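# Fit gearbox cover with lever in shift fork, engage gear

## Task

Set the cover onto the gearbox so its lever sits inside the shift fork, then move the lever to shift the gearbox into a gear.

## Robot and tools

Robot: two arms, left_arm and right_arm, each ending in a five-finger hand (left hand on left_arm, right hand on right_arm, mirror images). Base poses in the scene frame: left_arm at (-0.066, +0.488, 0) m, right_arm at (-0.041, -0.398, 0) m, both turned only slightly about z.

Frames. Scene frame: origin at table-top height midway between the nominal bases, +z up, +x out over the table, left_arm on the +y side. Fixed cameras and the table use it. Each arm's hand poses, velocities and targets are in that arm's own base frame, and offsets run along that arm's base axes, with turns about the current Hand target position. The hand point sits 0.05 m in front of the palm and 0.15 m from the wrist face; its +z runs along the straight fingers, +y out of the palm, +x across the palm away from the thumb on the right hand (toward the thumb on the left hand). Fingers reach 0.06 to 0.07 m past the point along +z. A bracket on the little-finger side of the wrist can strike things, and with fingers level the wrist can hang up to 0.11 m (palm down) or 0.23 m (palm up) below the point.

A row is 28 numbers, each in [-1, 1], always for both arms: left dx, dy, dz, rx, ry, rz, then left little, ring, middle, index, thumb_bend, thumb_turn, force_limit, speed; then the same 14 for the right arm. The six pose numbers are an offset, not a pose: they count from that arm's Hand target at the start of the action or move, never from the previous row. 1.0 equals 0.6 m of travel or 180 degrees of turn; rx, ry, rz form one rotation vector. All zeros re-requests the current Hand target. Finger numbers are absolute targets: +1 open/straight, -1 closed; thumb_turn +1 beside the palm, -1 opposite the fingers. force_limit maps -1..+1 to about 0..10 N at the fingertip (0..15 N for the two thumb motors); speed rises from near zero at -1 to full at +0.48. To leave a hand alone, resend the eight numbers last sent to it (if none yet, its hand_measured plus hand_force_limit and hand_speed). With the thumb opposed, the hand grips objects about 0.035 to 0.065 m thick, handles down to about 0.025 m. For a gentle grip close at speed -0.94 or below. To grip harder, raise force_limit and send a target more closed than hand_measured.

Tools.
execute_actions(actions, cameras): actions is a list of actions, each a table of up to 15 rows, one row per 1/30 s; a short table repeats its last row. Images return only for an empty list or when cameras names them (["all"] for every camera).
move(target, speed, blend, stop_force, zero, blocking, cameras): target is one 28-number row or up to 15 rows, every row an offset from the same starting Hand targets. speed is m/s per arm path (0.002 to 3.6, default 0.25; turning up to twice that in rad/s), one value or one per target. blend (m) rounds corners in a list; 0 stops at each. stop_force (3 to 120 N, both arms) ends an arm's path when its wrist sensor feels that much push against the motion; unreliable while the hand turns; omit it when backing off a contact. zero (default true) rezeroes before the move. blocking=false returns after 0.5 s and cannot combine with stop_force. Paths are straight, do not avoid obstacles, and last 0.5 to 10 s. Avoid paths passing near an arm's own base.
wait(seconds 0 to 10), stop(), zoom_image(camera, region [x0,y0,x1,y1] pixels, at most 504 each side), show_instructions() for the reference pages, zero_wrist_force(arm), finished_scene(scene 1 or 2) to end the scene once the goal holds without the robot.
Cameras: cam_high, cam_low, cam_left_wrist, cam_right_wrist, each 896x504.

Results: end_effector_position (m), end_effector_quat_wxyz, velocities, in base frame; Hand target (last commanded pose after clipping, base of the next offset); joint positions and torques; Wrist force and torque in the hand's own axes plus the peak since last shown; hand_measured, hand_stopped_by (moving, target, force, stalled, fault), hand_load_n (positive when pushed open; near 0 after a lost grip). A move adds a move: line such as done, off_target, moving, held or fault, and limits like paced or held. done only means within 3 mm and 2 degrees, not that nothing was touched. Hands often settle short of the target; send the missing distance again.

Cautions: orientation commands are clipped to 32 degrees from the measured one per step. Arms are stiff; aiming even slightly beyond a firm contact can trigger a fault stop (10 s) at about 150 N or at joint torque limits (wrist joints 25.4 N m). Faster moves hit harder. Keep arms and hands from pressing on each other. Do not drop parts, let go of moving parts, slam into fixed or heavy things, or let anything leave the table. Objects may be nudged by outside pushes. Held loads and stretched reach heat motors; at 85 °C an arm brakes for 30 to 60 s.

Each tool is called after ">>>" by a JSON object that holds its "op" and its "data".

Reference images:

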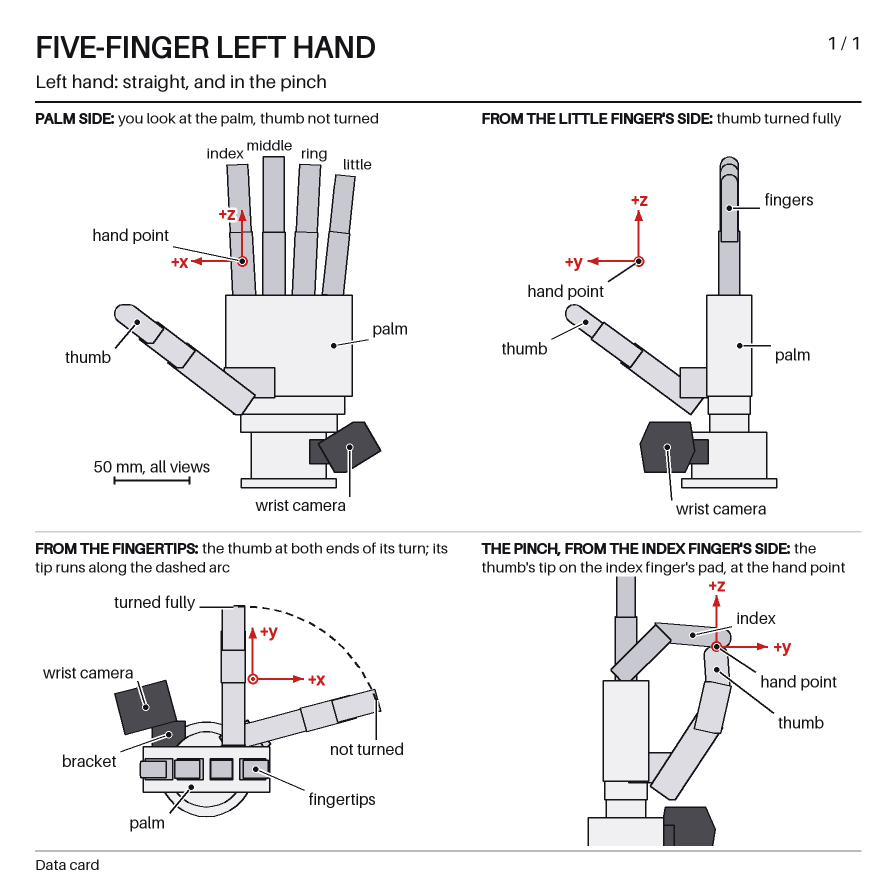

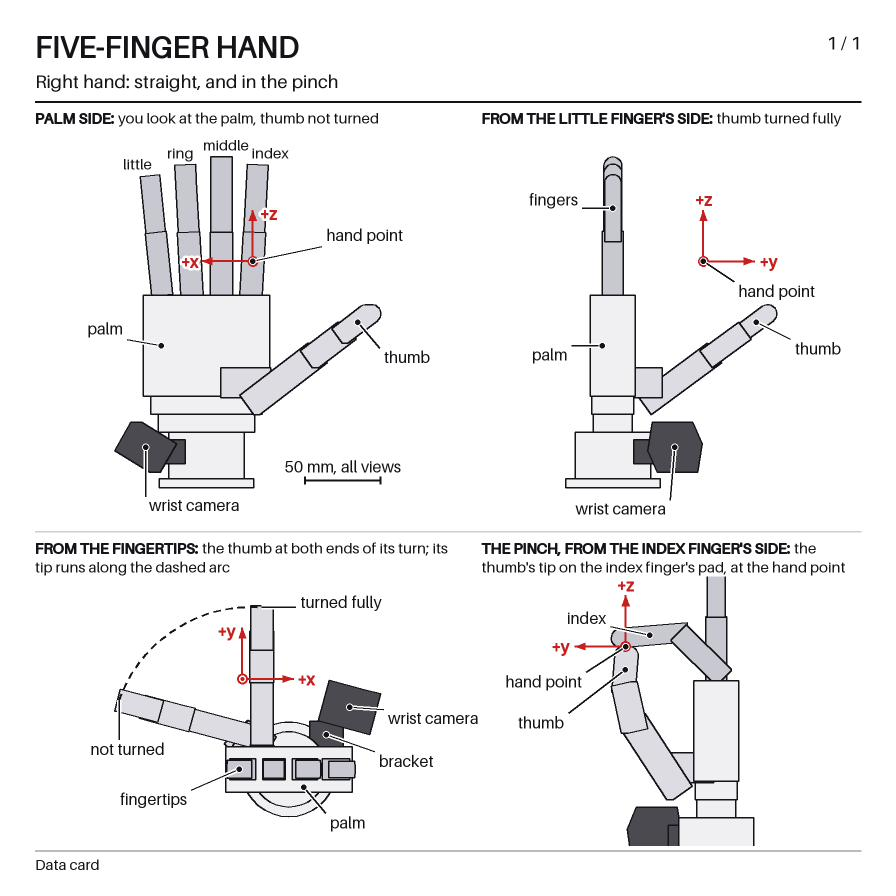

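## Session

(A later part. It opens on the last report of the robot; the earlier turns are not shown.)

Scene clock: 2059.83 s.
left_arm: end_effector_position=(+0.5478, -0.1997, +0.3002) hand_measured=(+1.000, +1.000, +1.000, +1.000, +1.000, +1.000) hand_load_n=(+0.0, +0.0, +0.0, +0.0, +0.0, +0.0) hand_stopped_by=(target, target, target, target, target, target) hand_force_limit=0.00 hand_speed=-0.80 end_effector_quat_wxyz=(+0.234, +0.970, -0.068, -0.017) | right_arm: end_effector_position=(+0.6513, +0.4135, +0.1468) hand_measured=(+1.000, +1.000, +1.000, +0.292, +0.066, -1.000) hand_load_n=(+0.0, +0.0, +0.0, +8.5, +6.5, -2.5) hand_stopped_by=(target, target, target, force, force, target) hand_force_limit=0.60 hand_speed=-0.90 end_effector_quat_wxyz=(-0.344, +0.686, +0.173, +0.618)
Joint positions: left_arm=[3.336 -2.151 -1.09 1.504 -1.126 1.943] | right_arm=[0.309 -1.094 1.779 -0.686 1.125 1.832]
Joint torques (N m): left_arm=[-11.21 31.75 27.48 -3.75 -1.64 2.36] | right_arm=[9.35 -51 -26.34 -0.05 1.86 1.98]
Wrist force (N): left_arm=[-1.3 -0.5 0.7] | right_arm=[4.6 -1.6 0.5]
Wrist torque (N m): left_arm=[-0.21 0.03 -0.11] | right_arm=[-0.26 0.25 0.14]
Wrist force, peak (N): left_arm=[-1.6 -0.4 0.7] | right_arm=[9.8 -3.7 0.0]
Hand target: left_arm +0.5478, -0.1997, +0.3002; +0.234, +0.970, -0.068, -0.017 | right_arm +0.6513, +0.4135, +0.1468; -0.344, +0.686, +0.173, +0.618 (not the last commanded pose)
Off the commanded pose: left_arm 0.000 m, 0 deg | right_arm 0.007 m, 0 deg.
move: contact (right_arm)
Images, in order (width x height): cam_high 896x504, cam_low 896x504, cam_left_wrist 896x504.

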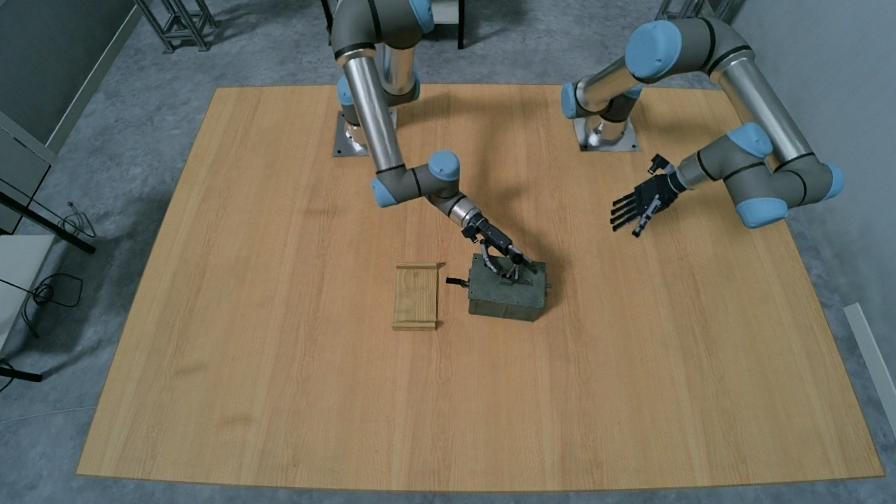

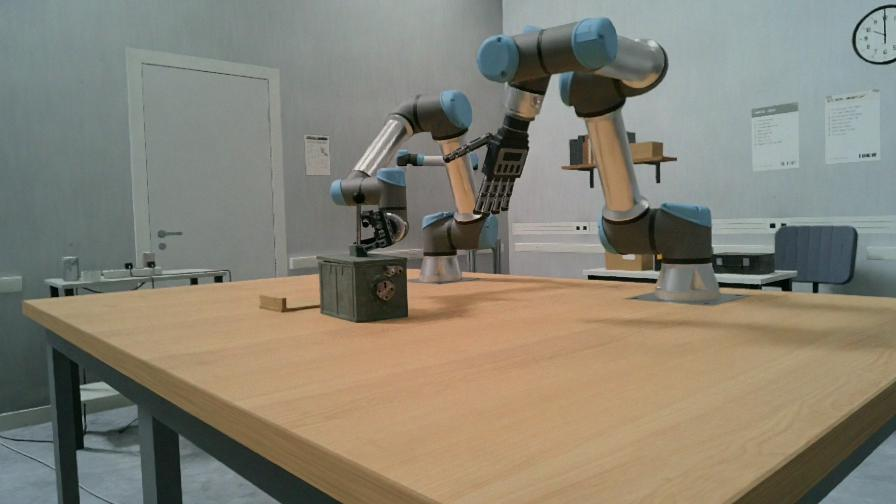

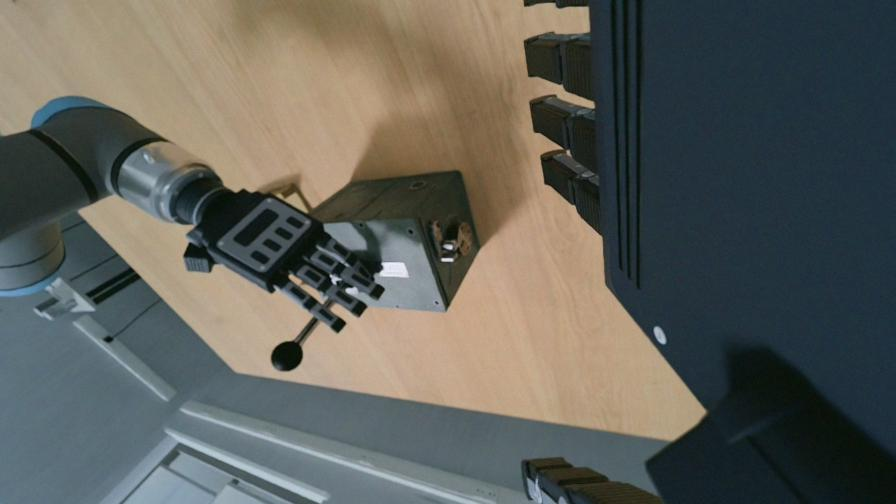

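>>> {"op": "wait", "data": {"seconds": 0, "cameras": ["cam_right_wrist"]}}

>>> {"op": "zoom_image", "data": {"camera": "cam_left_wrist", "region": [310, 165, 490, 265]}}

Scene clock: 2076.90 s.
left_arm: end_effector_position=(+0.5478, -0.1997, +0.3002) hand_measured=(+1.000, +1.000, +1.000, +1.000, +1.000, +1.000) hand_load_n=(+0.0, +0.0, +0.0, +0.0, +0.0, +0.0) hand_stopped_by=(target, target, target, target, target, target) hand_force_limit=0.00 hand_speed=-0.80 end_effector_quat_wxyz=(+0.234, +0.970, -0.068, -0.017) | right_arm: end_effector_position=(+0.6513, +0.4135, +0.1468) hand_measured=(+1.000, +1.000, +1.000, +0.292, +0.066, -1.000) hand_load_n=(+0.0, +0.0, +0.0, +8.0, +6.5, -3.0) hand_stopped_by=(target, target, target, force, force, target) hand_force_limit=0.60 hand_speed=-0.90 end_effector_quat_wxyz=(-0.344, +0.686, +0.173, +0.618)
Joint positions: left_arm=[3.336 -2.151 -1.09 1.504 -1.126 1.943] | right_arm=[0.309 -1.094 1.779 -0.686 1.125 1.832]
Joint torques (N m): left_arm=[-10.87 31.64 27.32 -3.69 -1.74 2.37] | right_arm=[8.62 -49.05 -27.05 -2.1 1.84 1.94]
Wrist force (N): left_arm=[-1.1 -0.4 0.7] | right_arm=[5.2 -2.1 1.0]
Wrist torque (N m): left_arm=[-0.20 0.01 -0.11] | right_arm=[-0.29 0.22 0.14]
Wrist force, peak (N): left_arm=[-1.5 -0.4 0.8] | right_arm=[5.4 -2.4 1.1]
Hand target: left_arm +0.5478, -0.1997, +0.3002; +0.234, +0.970, -0.068, -0.017 | right_arm +0.6513, +0.4135, +0.1468; -0.344, +0.686, +0.173, +0.618 (not the last commanded pose)
Off the commanded pose: left_arm 0.000 m, 0 deg | right_arm 0.007 m, 0 deg.
Images, in order (width x height): cam_right_wrist 896x504.

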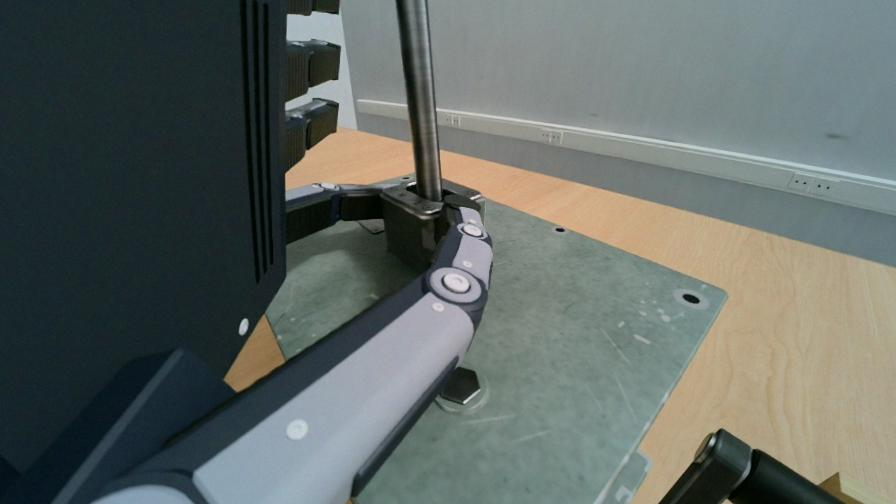

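This scene's latest camera images include none from cam_left_wrist. They are from: cam_right_wrist. cam_left_wrist's image comes with the result of a call that names it in "cameras".

>>> {"op": "zoom_image", "data": {"camera": "cam_right_wrist", "region": [460, 180, 740, 340]}}

>>> {"op": "zoom_image", "data": {"camera": "cam_right_wrist", "region": [520, 380, 760, 504]}}

>>> {"op": "zoom_image", "data": {"camera": "cam_right_wrist", "region": [250, 160, 500, 400]}}

Scaled by 1.800 from the camera's 896x504 image, which has a finer 1280x720 frame.

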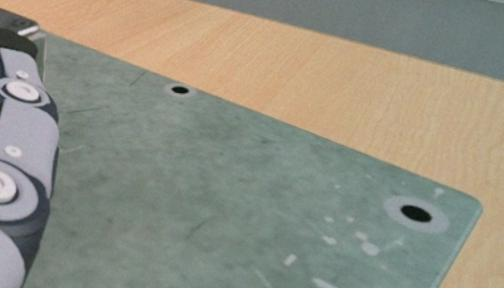

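Scaled by 2.100 from the camera's 896x504 image, which has a finer 1280x720 frame.

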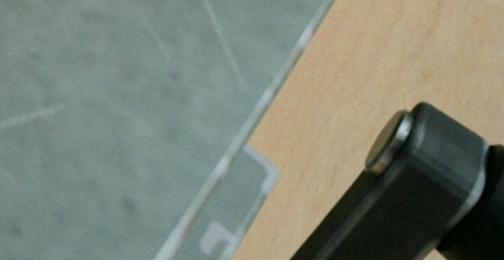

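Scaled by 2.016 from the camera's 896x504 image, which has a finer 1280x720 frame.

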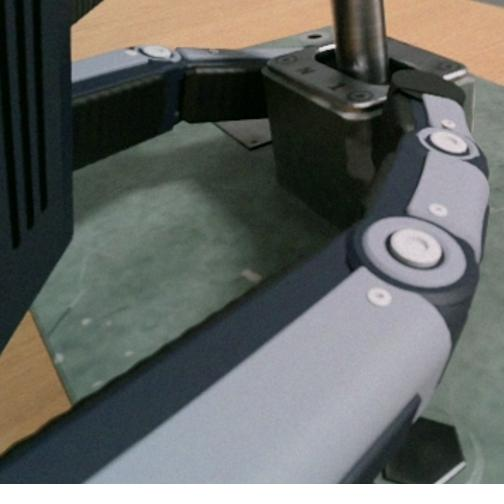

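>>> {"op": "move", "data": {"target": [[0,0,0,0,0,0,1,1,1,1,1,1,0,-0.8, 0,0,0.022,0,0,0,1,1,1,-0.5,-0.5,-1,0.6,-0.9]], "speed": 0.04, "cameras": ["cam_low","cam_high"]}}

>>> {"op": "zoom_image", "data": {"camera": "cam_low", "region": [310, 225, 420, 285]}}

>>> {"op": "zoom_image", "data": {"camera": "cam_low", "region": [312, 240, 362, 275]}}

>>> {"op": "zoom_image", "data": {"camera": "cam_low", "region": [360, 240, 412, 275]}}

>>> {"op": "zoom_image", "data": {"camera": "cam_high", "region": [450, 235, 570, 330]}}

Scene clock: 2169.23 s.
left_arm: end_effector_position=(+0.5478, -0.1997, +0.3002) hand_measured=(+1.000, +1.000, +1.000, +1.000, +1.000, +1.000) hand_load_n=(+0.0, +0.0, +0.0, +0.0, +0.0, +0.0) hand_stopped_by=(target, target, target, target, target, target) hand_force_limit=0.00 hand_speed=-0.80 end_effector_quat_wxyz=(+0.234, +0.970, -0.068, -0.017) | right_arm: end_effector_position=(+0.6513, +0.4135, +0.1599) hand_measured=(+1.000, +1.000, +1.000, +0.292, +0.066, -1.000) hand_load_n=(+0.0, +0.0, +0.0, +7.5, +9.5, +3.0) hand_stopped_by=(target, target, target, force, force, target) hand_force_limit=0.60 hand_speed=-0.90 end_effector_quat_wxyz=(-0.344, +0.686, +0.173, +0.618)
Joint positions: left_arm=[3.336 -2.151 -1.09 1.504 -1.126 1.943] | right_arm=[0.309 -1.113 1.768 -0.656 1.125 1.832]
Joint torques (N m): left_arm=[-10.66 31.02 27.65 -3.57 -1.71 2.41] | right_arm=[8.28 -58.92 -32.59 -1.12 1.94 0.94]
Wrist force (N): left_arm=[-1.5 -0.5 0.4] | right_arm=[-5.2 1.4 0.6]
Wrist torque (N m): left_arm=[-0.20 0.05 -0.12] | right_arm=[-0.16 0.02 0.05]
Wrist force, peak (N): left_arm=[-1.5 -0.5 0.9] | right_arm=[5.4 -2.5 1.0]
Hand target: left_arm +0.5478, -0.1997, +0.3002; +0.234, +0.970, -0.068, -0.017 | right_arm +0.6513, +0.4135, +0.1600; -0.344, +0.686, +0.173, +0.618
Off the commanded pose: left_arm 0.000 m, 0 deg | right_arm 0.000 m, 0 deg.
move: done
Images, in order (width x height): cam_high 896x504, cam_low 896x504.

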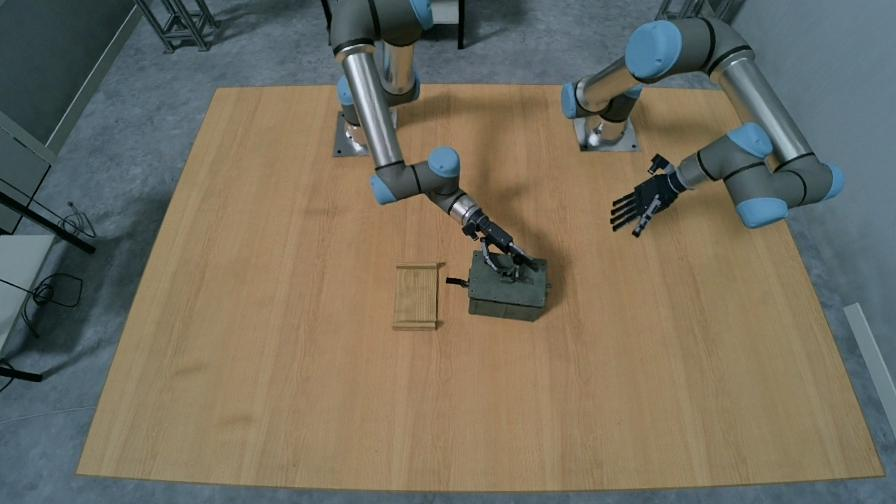

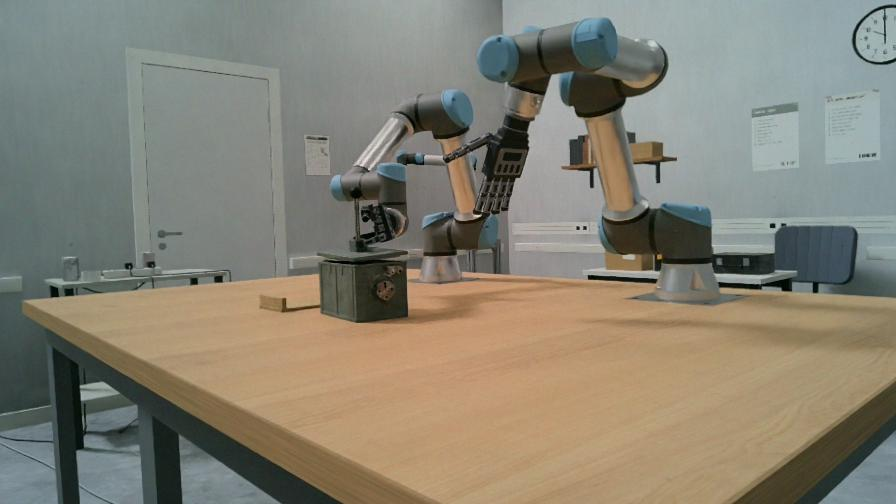

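Scaled by 4.582 from the camera's 896x504 image, which has a finer 1280x720 frame.

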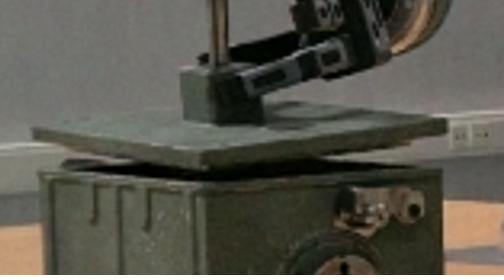

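Scaled by 10.080 from the camera's 896x504 image, which has a finer 1280x720 frame.

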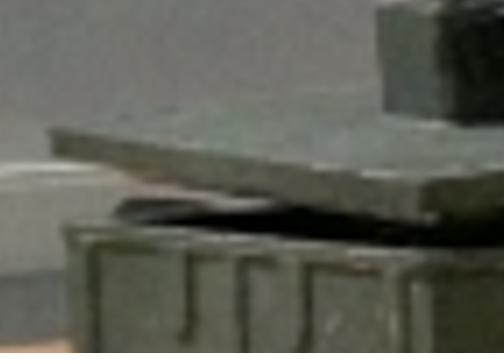

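Scaled by 9.692 from the camera's 896x504 image, which has a finer 1280x720 frame.

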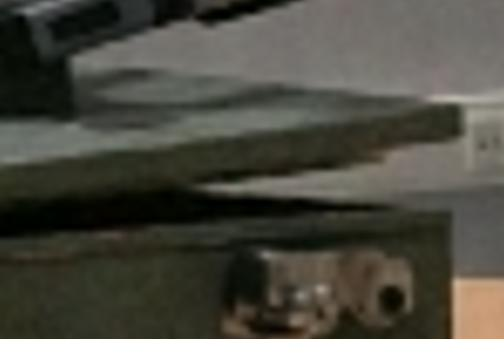

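Scaled by 4.200 from the camera's 896x504 image, which has a finer 1280x720 frame.

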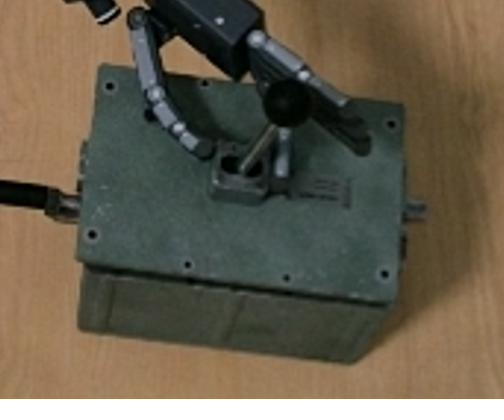

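>>> {"op": "move", "data": {"target": [-0.0217,-0.1167,-0.197,-0.1213,-0.0783,0,1,1,1,1,1,1,0,-0.8, 0,0,0.0167,0.0117,-0.0328,0,1,1,1,-0.5,-0.5,-1,0.6,-0.9], "speed": 0.08, "cameras": ["cam_low","cam_high","cam_left_wrist"]}}

>>> {"op": "zoom_image", "data": {"camera": "cam_low", "region": [310, 225, 420, 285]}}

>>> {"op": "zoom_image", "data": {"camera": "cam_left_wrist", "region": [300, 120, 560, 340]}}

Scene clock: 2299.60 s.
left_arm: end_effector_position=(+0.5348, -0.2697, +0.1821) hand_measured=(+1.000, +1.000, +1.000, +1.000, +1.000, +1.000) hand_load_n=(+0.0, +0.0, +0.0, +0.0, +0.0, +0.0) hand_stopped_by=(target, target, target, target, target, target) hand_force_limit=0.00 hand_speed=-0.80 end_effector_quat_wxyz=(+0.403, +0.903, -0.098, +0.115) | right_arm: end_effector_position=(+0.6513, +0.4135, +0.1700) hand_measured=(+1.000, +1.000, +1.000, +0.292, +0.066, -1.000) hand_load_n=(+0.0, +0.0, +0.0, +7.0, +10.0, +2.5) hand_stopped_by=(target, target, target, force, force, target) hand_force_limit=0.60 hand_speed=-0.90 end_effector_quat_wxyz=(-0.347, +0.646, +0.179, +0.655)
Joint positions: left_arm=[3.335 -2.189 -1.543 2.133 -0.707 1.992] | right_arm=[0.309 -1.113 1.827 -0.826 1.124 1.836]
Joint torques (N m): left_arm=[-10.77 30.45 5.27 -1.06 3.55 -1.94] | right_arm=[-10.52 -35.46 -13.49 -5.48 2.33 1.86]
Wrist force (N): left_arm=[-1.6 -0.5 0.1] | right_arm=[-4.9 0.8 -0.1]
Wrist torque (N m): left_arm=[-0.16 0.08 0.02] | right_arm=[-0.20 -0.05 -0.08]
Wrist force, peak (N): left_arm=[-2.1 -0.4 0.5] | right_arm=[-5.5 1.4 0.4]
Hand target: left_arm +0.5348, -0.2697, +0.1820; +0.403, +0.903, -0.098, +0.115 | right_arm +0.6513, +0.4135, +0.1700; -0.347, +0.646, +0.179, +0.655
Off the commanded pose: left_arm 0.000 m, 0 deg | right_arm 0.000 m, 0 deg.
move: done
Images, in order (width x height): cam_high 896x504, cam_low 896x504, cam_left_wrist 896x504.

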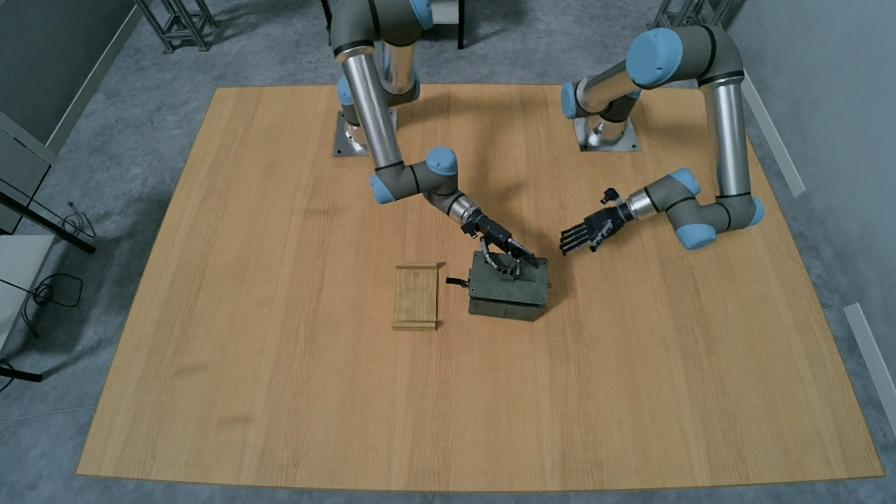

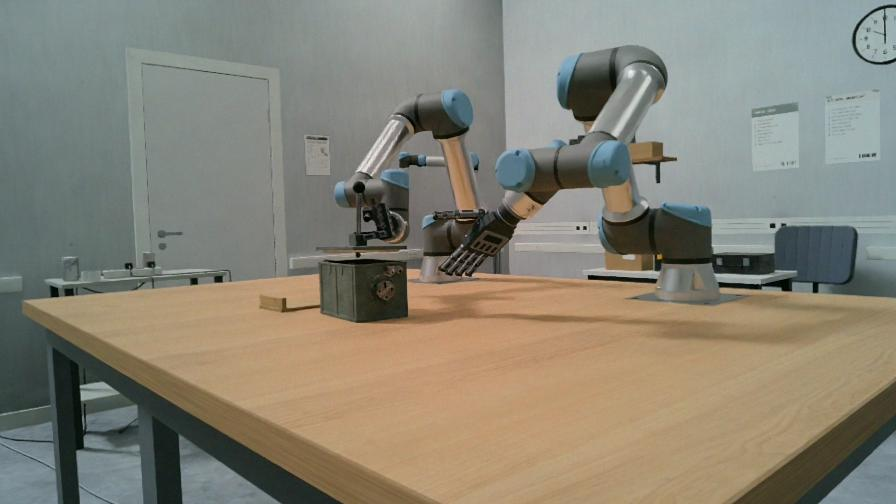

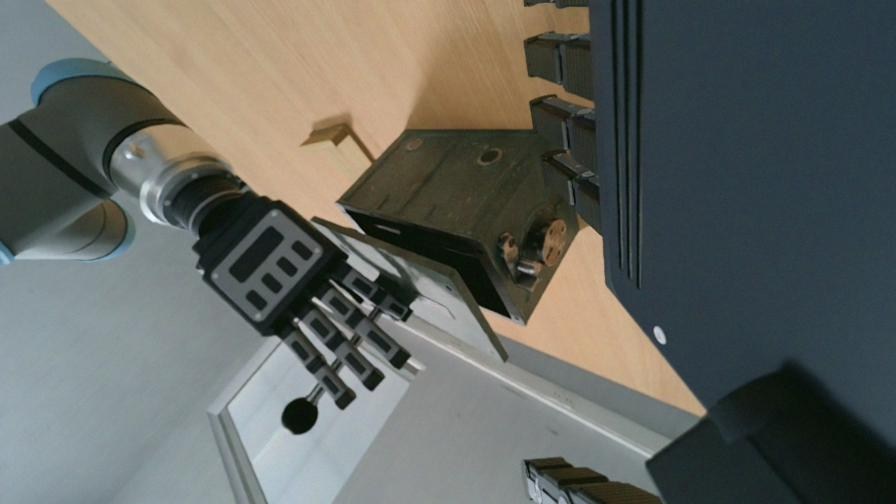

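Scaled by 4.582 from the camera's 896x504 image, which has a finer 1280x720 frame.

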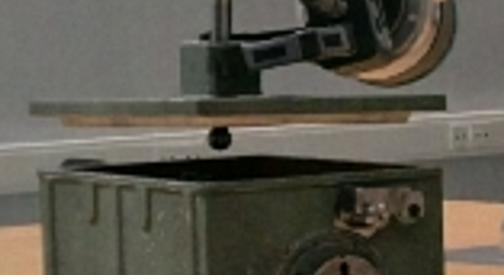

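Scaled by 1.938 from the camera's 896x504 image, which has a finer 1280x720 frame.

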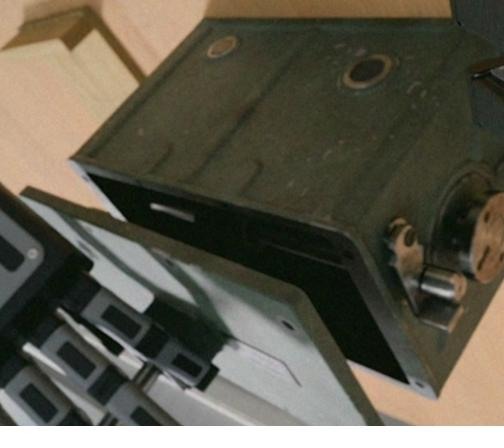

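>>> {"op": "zoom_image", "data": {"camera": "cam_low", "region": [314, 240, 366, 270]}}

>>> {"op": "zoom_image", "data": {"camera": "cam_low", "region": [360, 240, 412, 270]}}

>>> {"op": "zoom_image", "data": {"camera": "cam_low", "region": [310, 290, 420, 330]}}

Scaled by 9.692 from the camera's 896x504 image, which has a finer 1280x720 frame.

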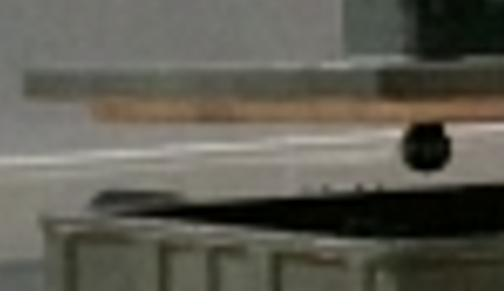

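Scaled by 9.692 from the camera's 896x504 image, which has a finer 1280x720 frame.

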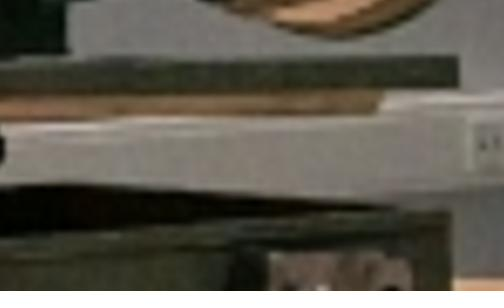

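Scaled by 4.582 from the camera's 896x504 image, which has a finer 1280x720 frame.

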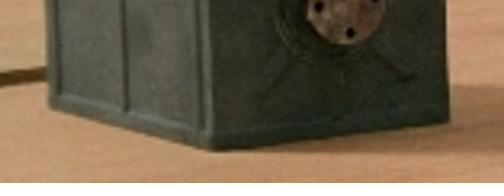

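>>> {"op": "move", "data": {"target": [0,0,0,0,0,0,1,1,1,1,1,1,0,-0.8, 0,0,0.1417,-0.00186,0.0052,0,1,1,1,-0.5,-0.5,-1,0.6,-0.9], "speed": 0.1, "cameras": ["cam_low","cam_high","cam_left_wrist"]}}

>>> {"op": "zoom_image", "data": {"camera": "cam_left_wrist", "region": [320, 140, 540, 340]}}

>>> {"op": "zoom_image", "data": {"camera": "cam_low", "region": [310, 200, 420, 270]}}

Scene clock: 2380.70 s.
left_arm: end_effector_position=(+0.5348, -0.2697, +0.1820) hand_measured=(+1.000, +1.000, +1.000, +1.000, +1.000, +1.000) hand_load_n=(+0.0, +0.0, +0.0, +0.0, -0.5, +0.0) hand_stopped_by=(target, target, target, target, target, target) hand_force_limit=0.00 hand_speed=-0.80 end_effector_quat_wxyz=(+0.403, +0.903, -0.098, +0.115) | right_arm: end_effector_position=(+0.6513, +0.4135, +0.2550) hand_measured=(+1.000, +1.000, +1.000, +0.292, +0.066, -1.000) hand_load_n=(+0.0, +0.0, +0.0, +7.5, +10.0, +2.5) hand_stopped_by=(target, target, target, force, force, target) hand_force_limit=0.60 hand_speed=-0.90 end_effector_quat_wxyz=(-0.347, +0.653, +0.178, +0.650)
Joint positions: left_arm=[3.335 -2.189 -1.543 2.134 -0.707 1.992] | right_arm=[0.309 -1.231 1.728 -0.591 1.125 1.836]
Joint torques (N m): left_arm=[-11.09 30.9 5.13 -1.07 3.59 -1.94] | right_arm=[5.36 -56.27 -36.48 -1.37 -0.72 -3.19]
Wrist force (N): left_arm=[-1.6 -0.3 0.1] | right_arm=[-5.0 1.1 -0.1]
Wrist torque (N m): left_arm=[-0.13 0.08 0.01] | right_arm=[-0.16 -0.04 0.04]
Wrist force, peak (N): left_arm=[-1.9 -0.6 0.5] | right_arm=[-6.7 1.4 -0.4]
Hand target: left_arm +0.5348, -0.2697, +0.1820; +0.403, +0.903, -0.098, +0.115 | right_arm +0.6513, +0.4135, +0.2551; -0.347, +0.653, +0.178, +0.650
Off the commanded pose: left_arm 0.000 m, 0 deg | right_arm 0.000 m, 0 deg.
move: done
Images, in order (width x height): cam_high 896x504, cam_low 896x504, cam_left_wrist 896x504.

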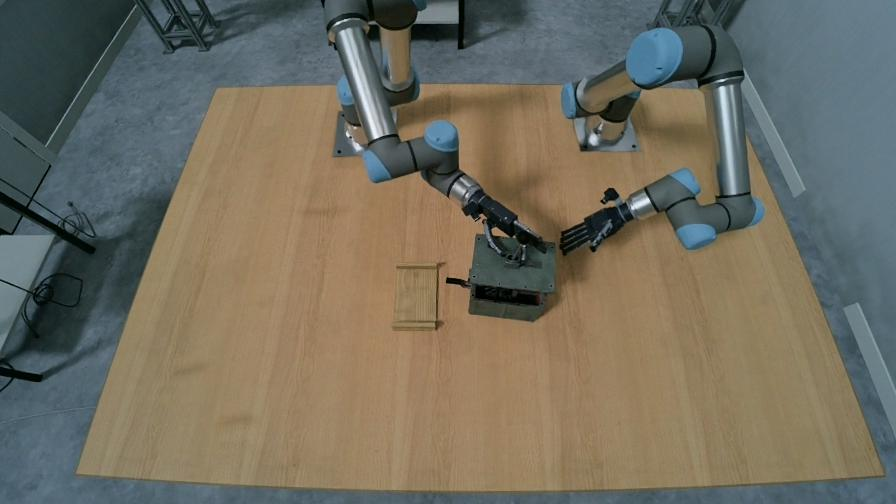

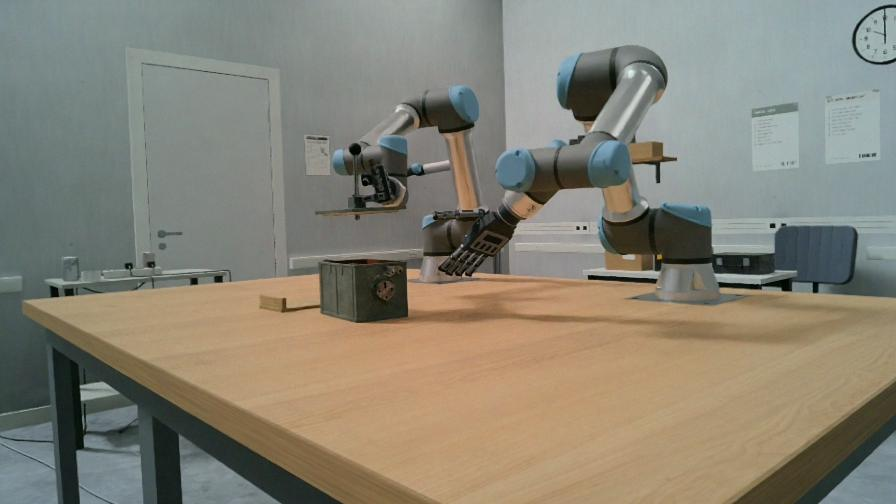

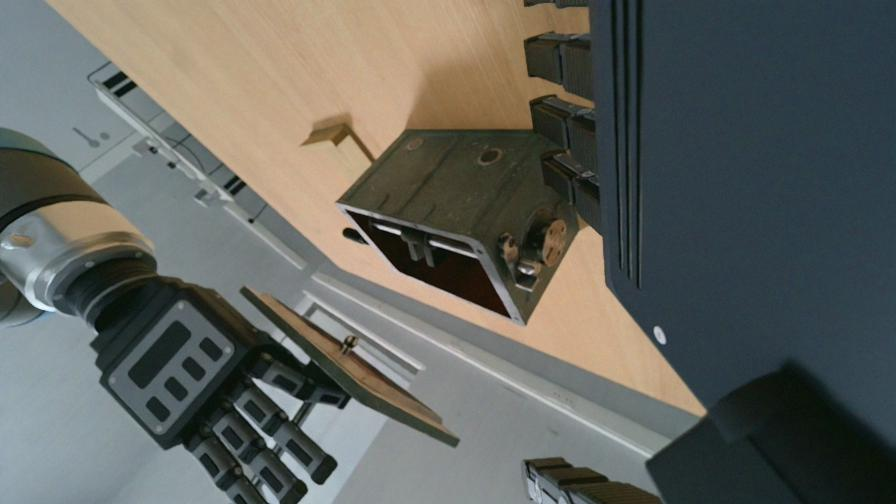

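Scaled by 2.291 from the camera's 896x504 image, which has a finer 1280x720 frame.

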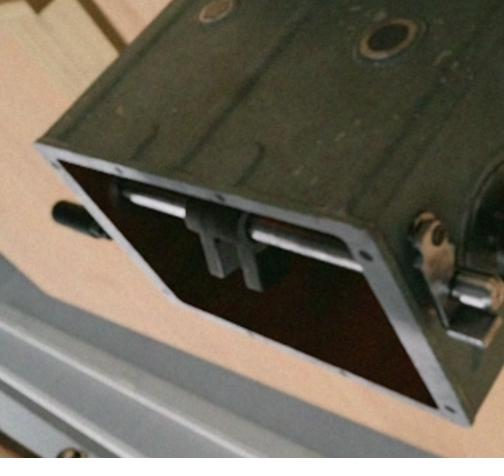

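Scaled by 4.582 from the camera's 896x504 image, which has a finer 1280x720 frame.

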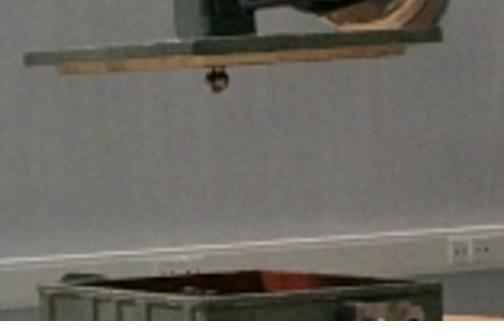

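>>> {"op": "zoom_image", "data": {"camera": "cam_left_wrist", "region": [390, 215, 470, 285]}}

>>> {"op": "zoom_image", "data": {"camera": "cam_left_wrist", "region": [310, 310, 390, 380]}}

>>> {"op": "zoom_image", "data": {"camera": "cam_left_wrist", "region": [320, 190, 540, 340]}}

>>> {"op": "zoom_image", "data": {"camera": "cam_left_wrist", "region": [230, 270, 480, 460]}}

Scaled by 6.300 from the camera's 896x504 image, which has a finer 1280x720 frame.

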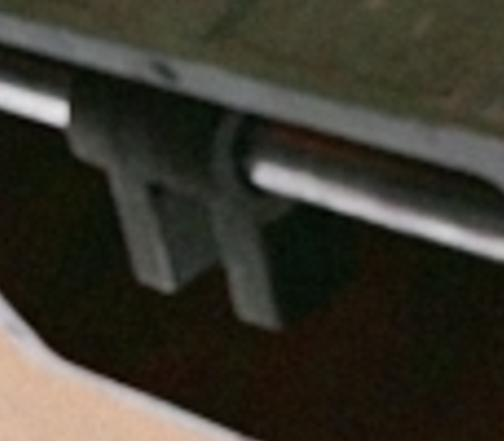

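Scaled by 6.300 from the camera's 896x504 image, which has a finer 1280x720 frame.

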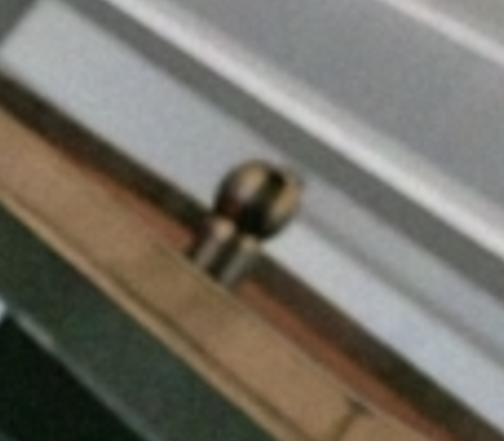

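Scaled by 2.291 from the camera's 896x504 image, which has a finer 1280x720 frame.

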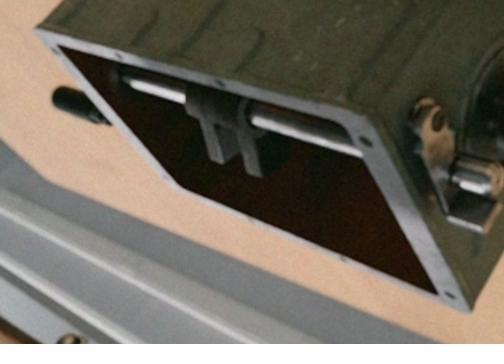

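Scaled by 2.016 from the camera's 896x504 image, which has a finer 1280x720 frame.

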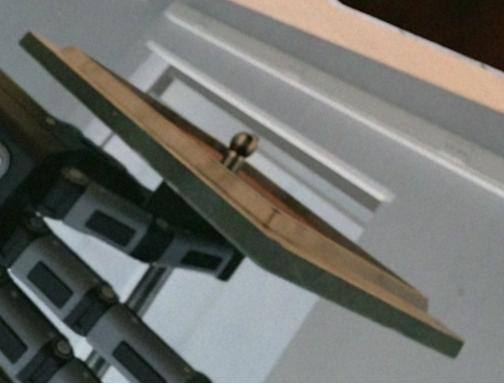

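>>> {"op": "move", "data": {"target": [0.168,0.1086,0,0,0,0,1,1,1,1,1,1,0,-0.8, 0,0,0,0,0,0,1,1,1,-0.5,-0.5,-1,0.6,-0.9], "speed": 0.15, "cameras": ["cam_left_wrist"]}}

>>> {"op": "zoom_image", "data": {"camera": "cam_left_wrist", "region": [240, 110, 470, 270]}}

Scene clock: 2477.37 s.
left_arm: end_effector_position=(+0.6356, -0.2045, +0.1820) hand_measured=(+1.000, +1.000, +1.000, +1.000, +1.000, +1.000) hand_load_n=(+0.0, +0.0, +0.0, +0.0, +0.0, +0.0) hand_stopped_by=(target, target, target, target, target, target) hand_force_limit=0.00 hand_speed=-0.80 end_effector_quat_wxyz=(+0.403, +0.903, -0.098, +0.115) | right_arm: end_effector_position=(+0.6513, +0.4135, +0.2551) hand_measured=(+1.000, +1.000, +1.000, +0.292, +0.066, -1.000) hand_load_n=(+0.0, +0.0, +0.0, +7.5, +10.0, +3.0) hand_stopped_by=(target, target, target, force, force, target) hand_force_limit=0.60 hand_speed=-0.90 end_effector_quat_wxyz=(-0.347, +0.653, +0.178, +0.650)
Joint positions: left_arm=[3.412 -2.415 -1.155 1.883 -0.712 2.11] | right_arm=[0.309 -1.231 1.728 -0.591 1.124 1.836]
Joint torques (N m): left_arm=[9.96 38.5 23.41 -3.88 -1.27 2.35] | right_arm=[7.17 -55.34 -36.55 -1.84 -2.55 -2.82]
Wrist force (N): left_arm=[-1.7 -0.5 0.4] | right_arm=[-5.2 0.8 -0.1]
Wrist torque (N m): left_arm=[-0.21 0.09 -0.17] | right_arm=[-0.18 -0.01 0.03]
Wrist force, peak (N): left_arm=[-2.2 0.2 0.6] | right_arm=[-5.4 1.3 -0.1]
Hand target: left_arm +0.6356, -0.2045, +0.1820; +0.403, +0.903, -0.098, +0.115 | right_arm +0.6513, +0.4135, +0.2551; -0.347, +0.653, +0.178, +0.650
Off the commanded pose: left_arm 0.000 m, 0 deg | right_arm 0.000 m, 0 deg.
move: done
Images, in order (width x height): cam_left_wrist 896x504.

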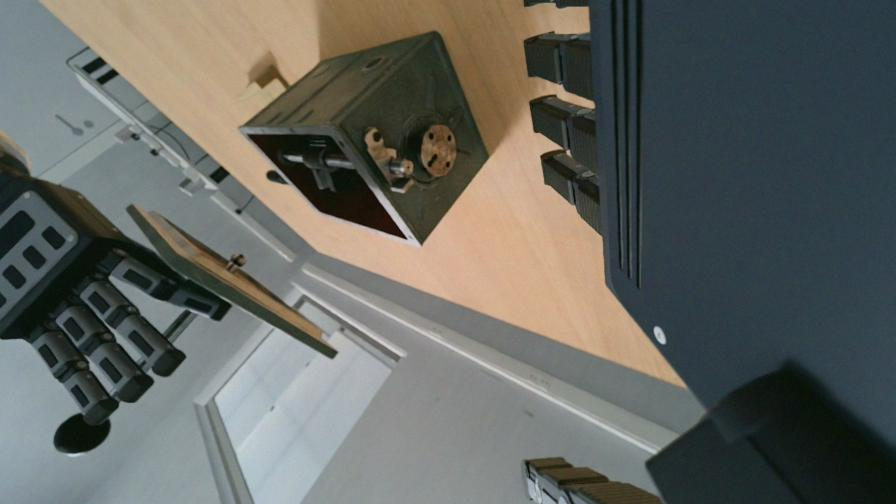

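Scaled by 2.191 from the camera's 896x504 image, which has a finer 1280x720 frame.

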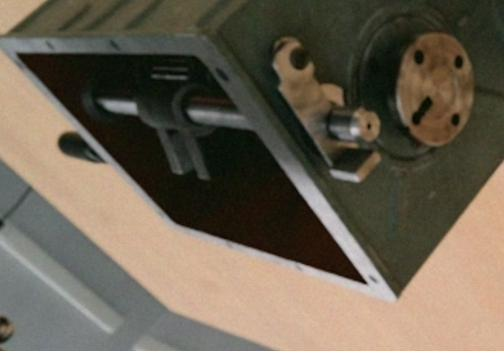

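>>> {"op": "zoom_image", "data": {"camera": "cam_left_wrist", "region": [235, 115, 315, 175]}}

>>> {"op": "zoom_image", "data": {"camera": "cam_left_wrist", "region": [290, 125, 370, 205]}}

>>> {"op": "zoom_image", "data": {"camera": "cam_left_wrist", "region": [350, 170, 430, 250]}}

>>> {"op": "zoom_image", "data": {"camera": "cam_left_wrist", "region": [200, 230, 280, 310]}}

>>> {"op": "zoom_image", "data": {"camera": "cam_left_wrist", "region": [300, 190, 380, 250]}}

Scaled by 6.300 from the camera's 896x504 image, which has a finer 1280x720 frame.

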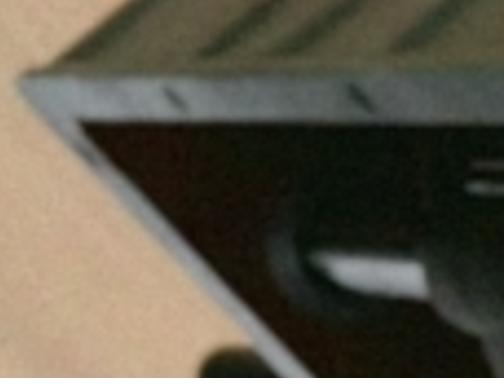

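Scaled by 6.300 from the camera's 896x504 image, which has a finer 1280x720 frame.

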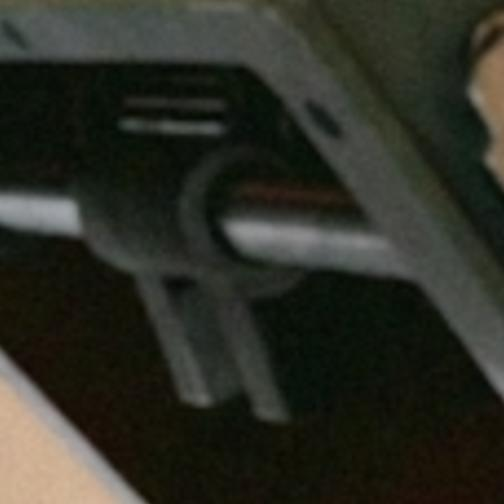

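Scaled by 6.300 from the camera's 896x504 image, which has a finer 1280x720 frame.

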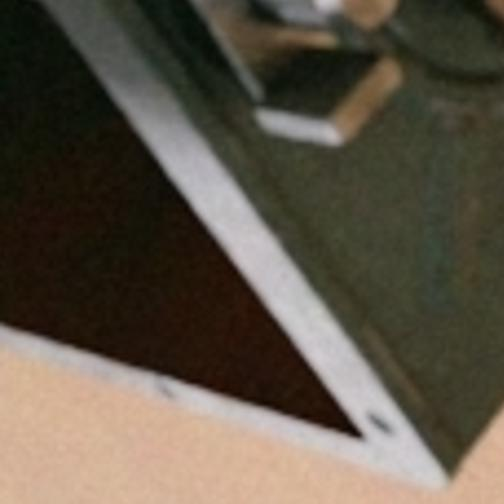

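Scaled by 6.300 from the camera's 896x504 image, which has a finer 1280x720 frame.

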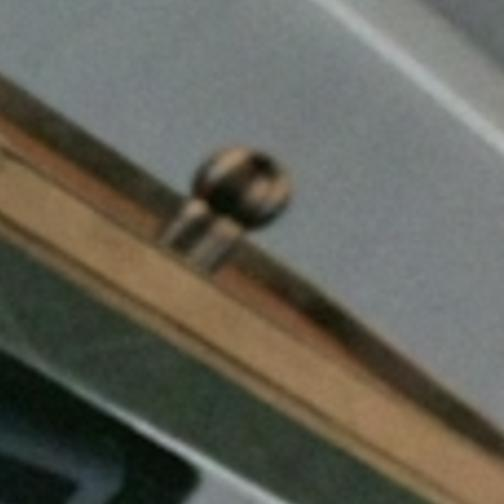

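Scaled by 6.300 from the camera's 896x504 image, which has a finer 1280x720 frame.

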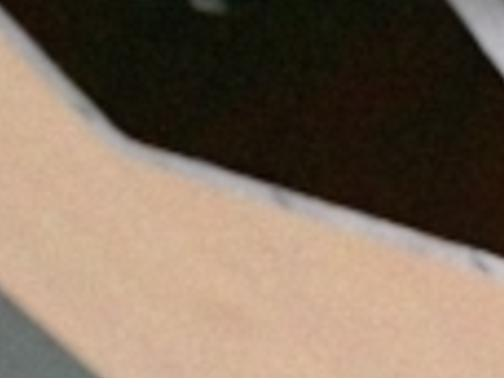

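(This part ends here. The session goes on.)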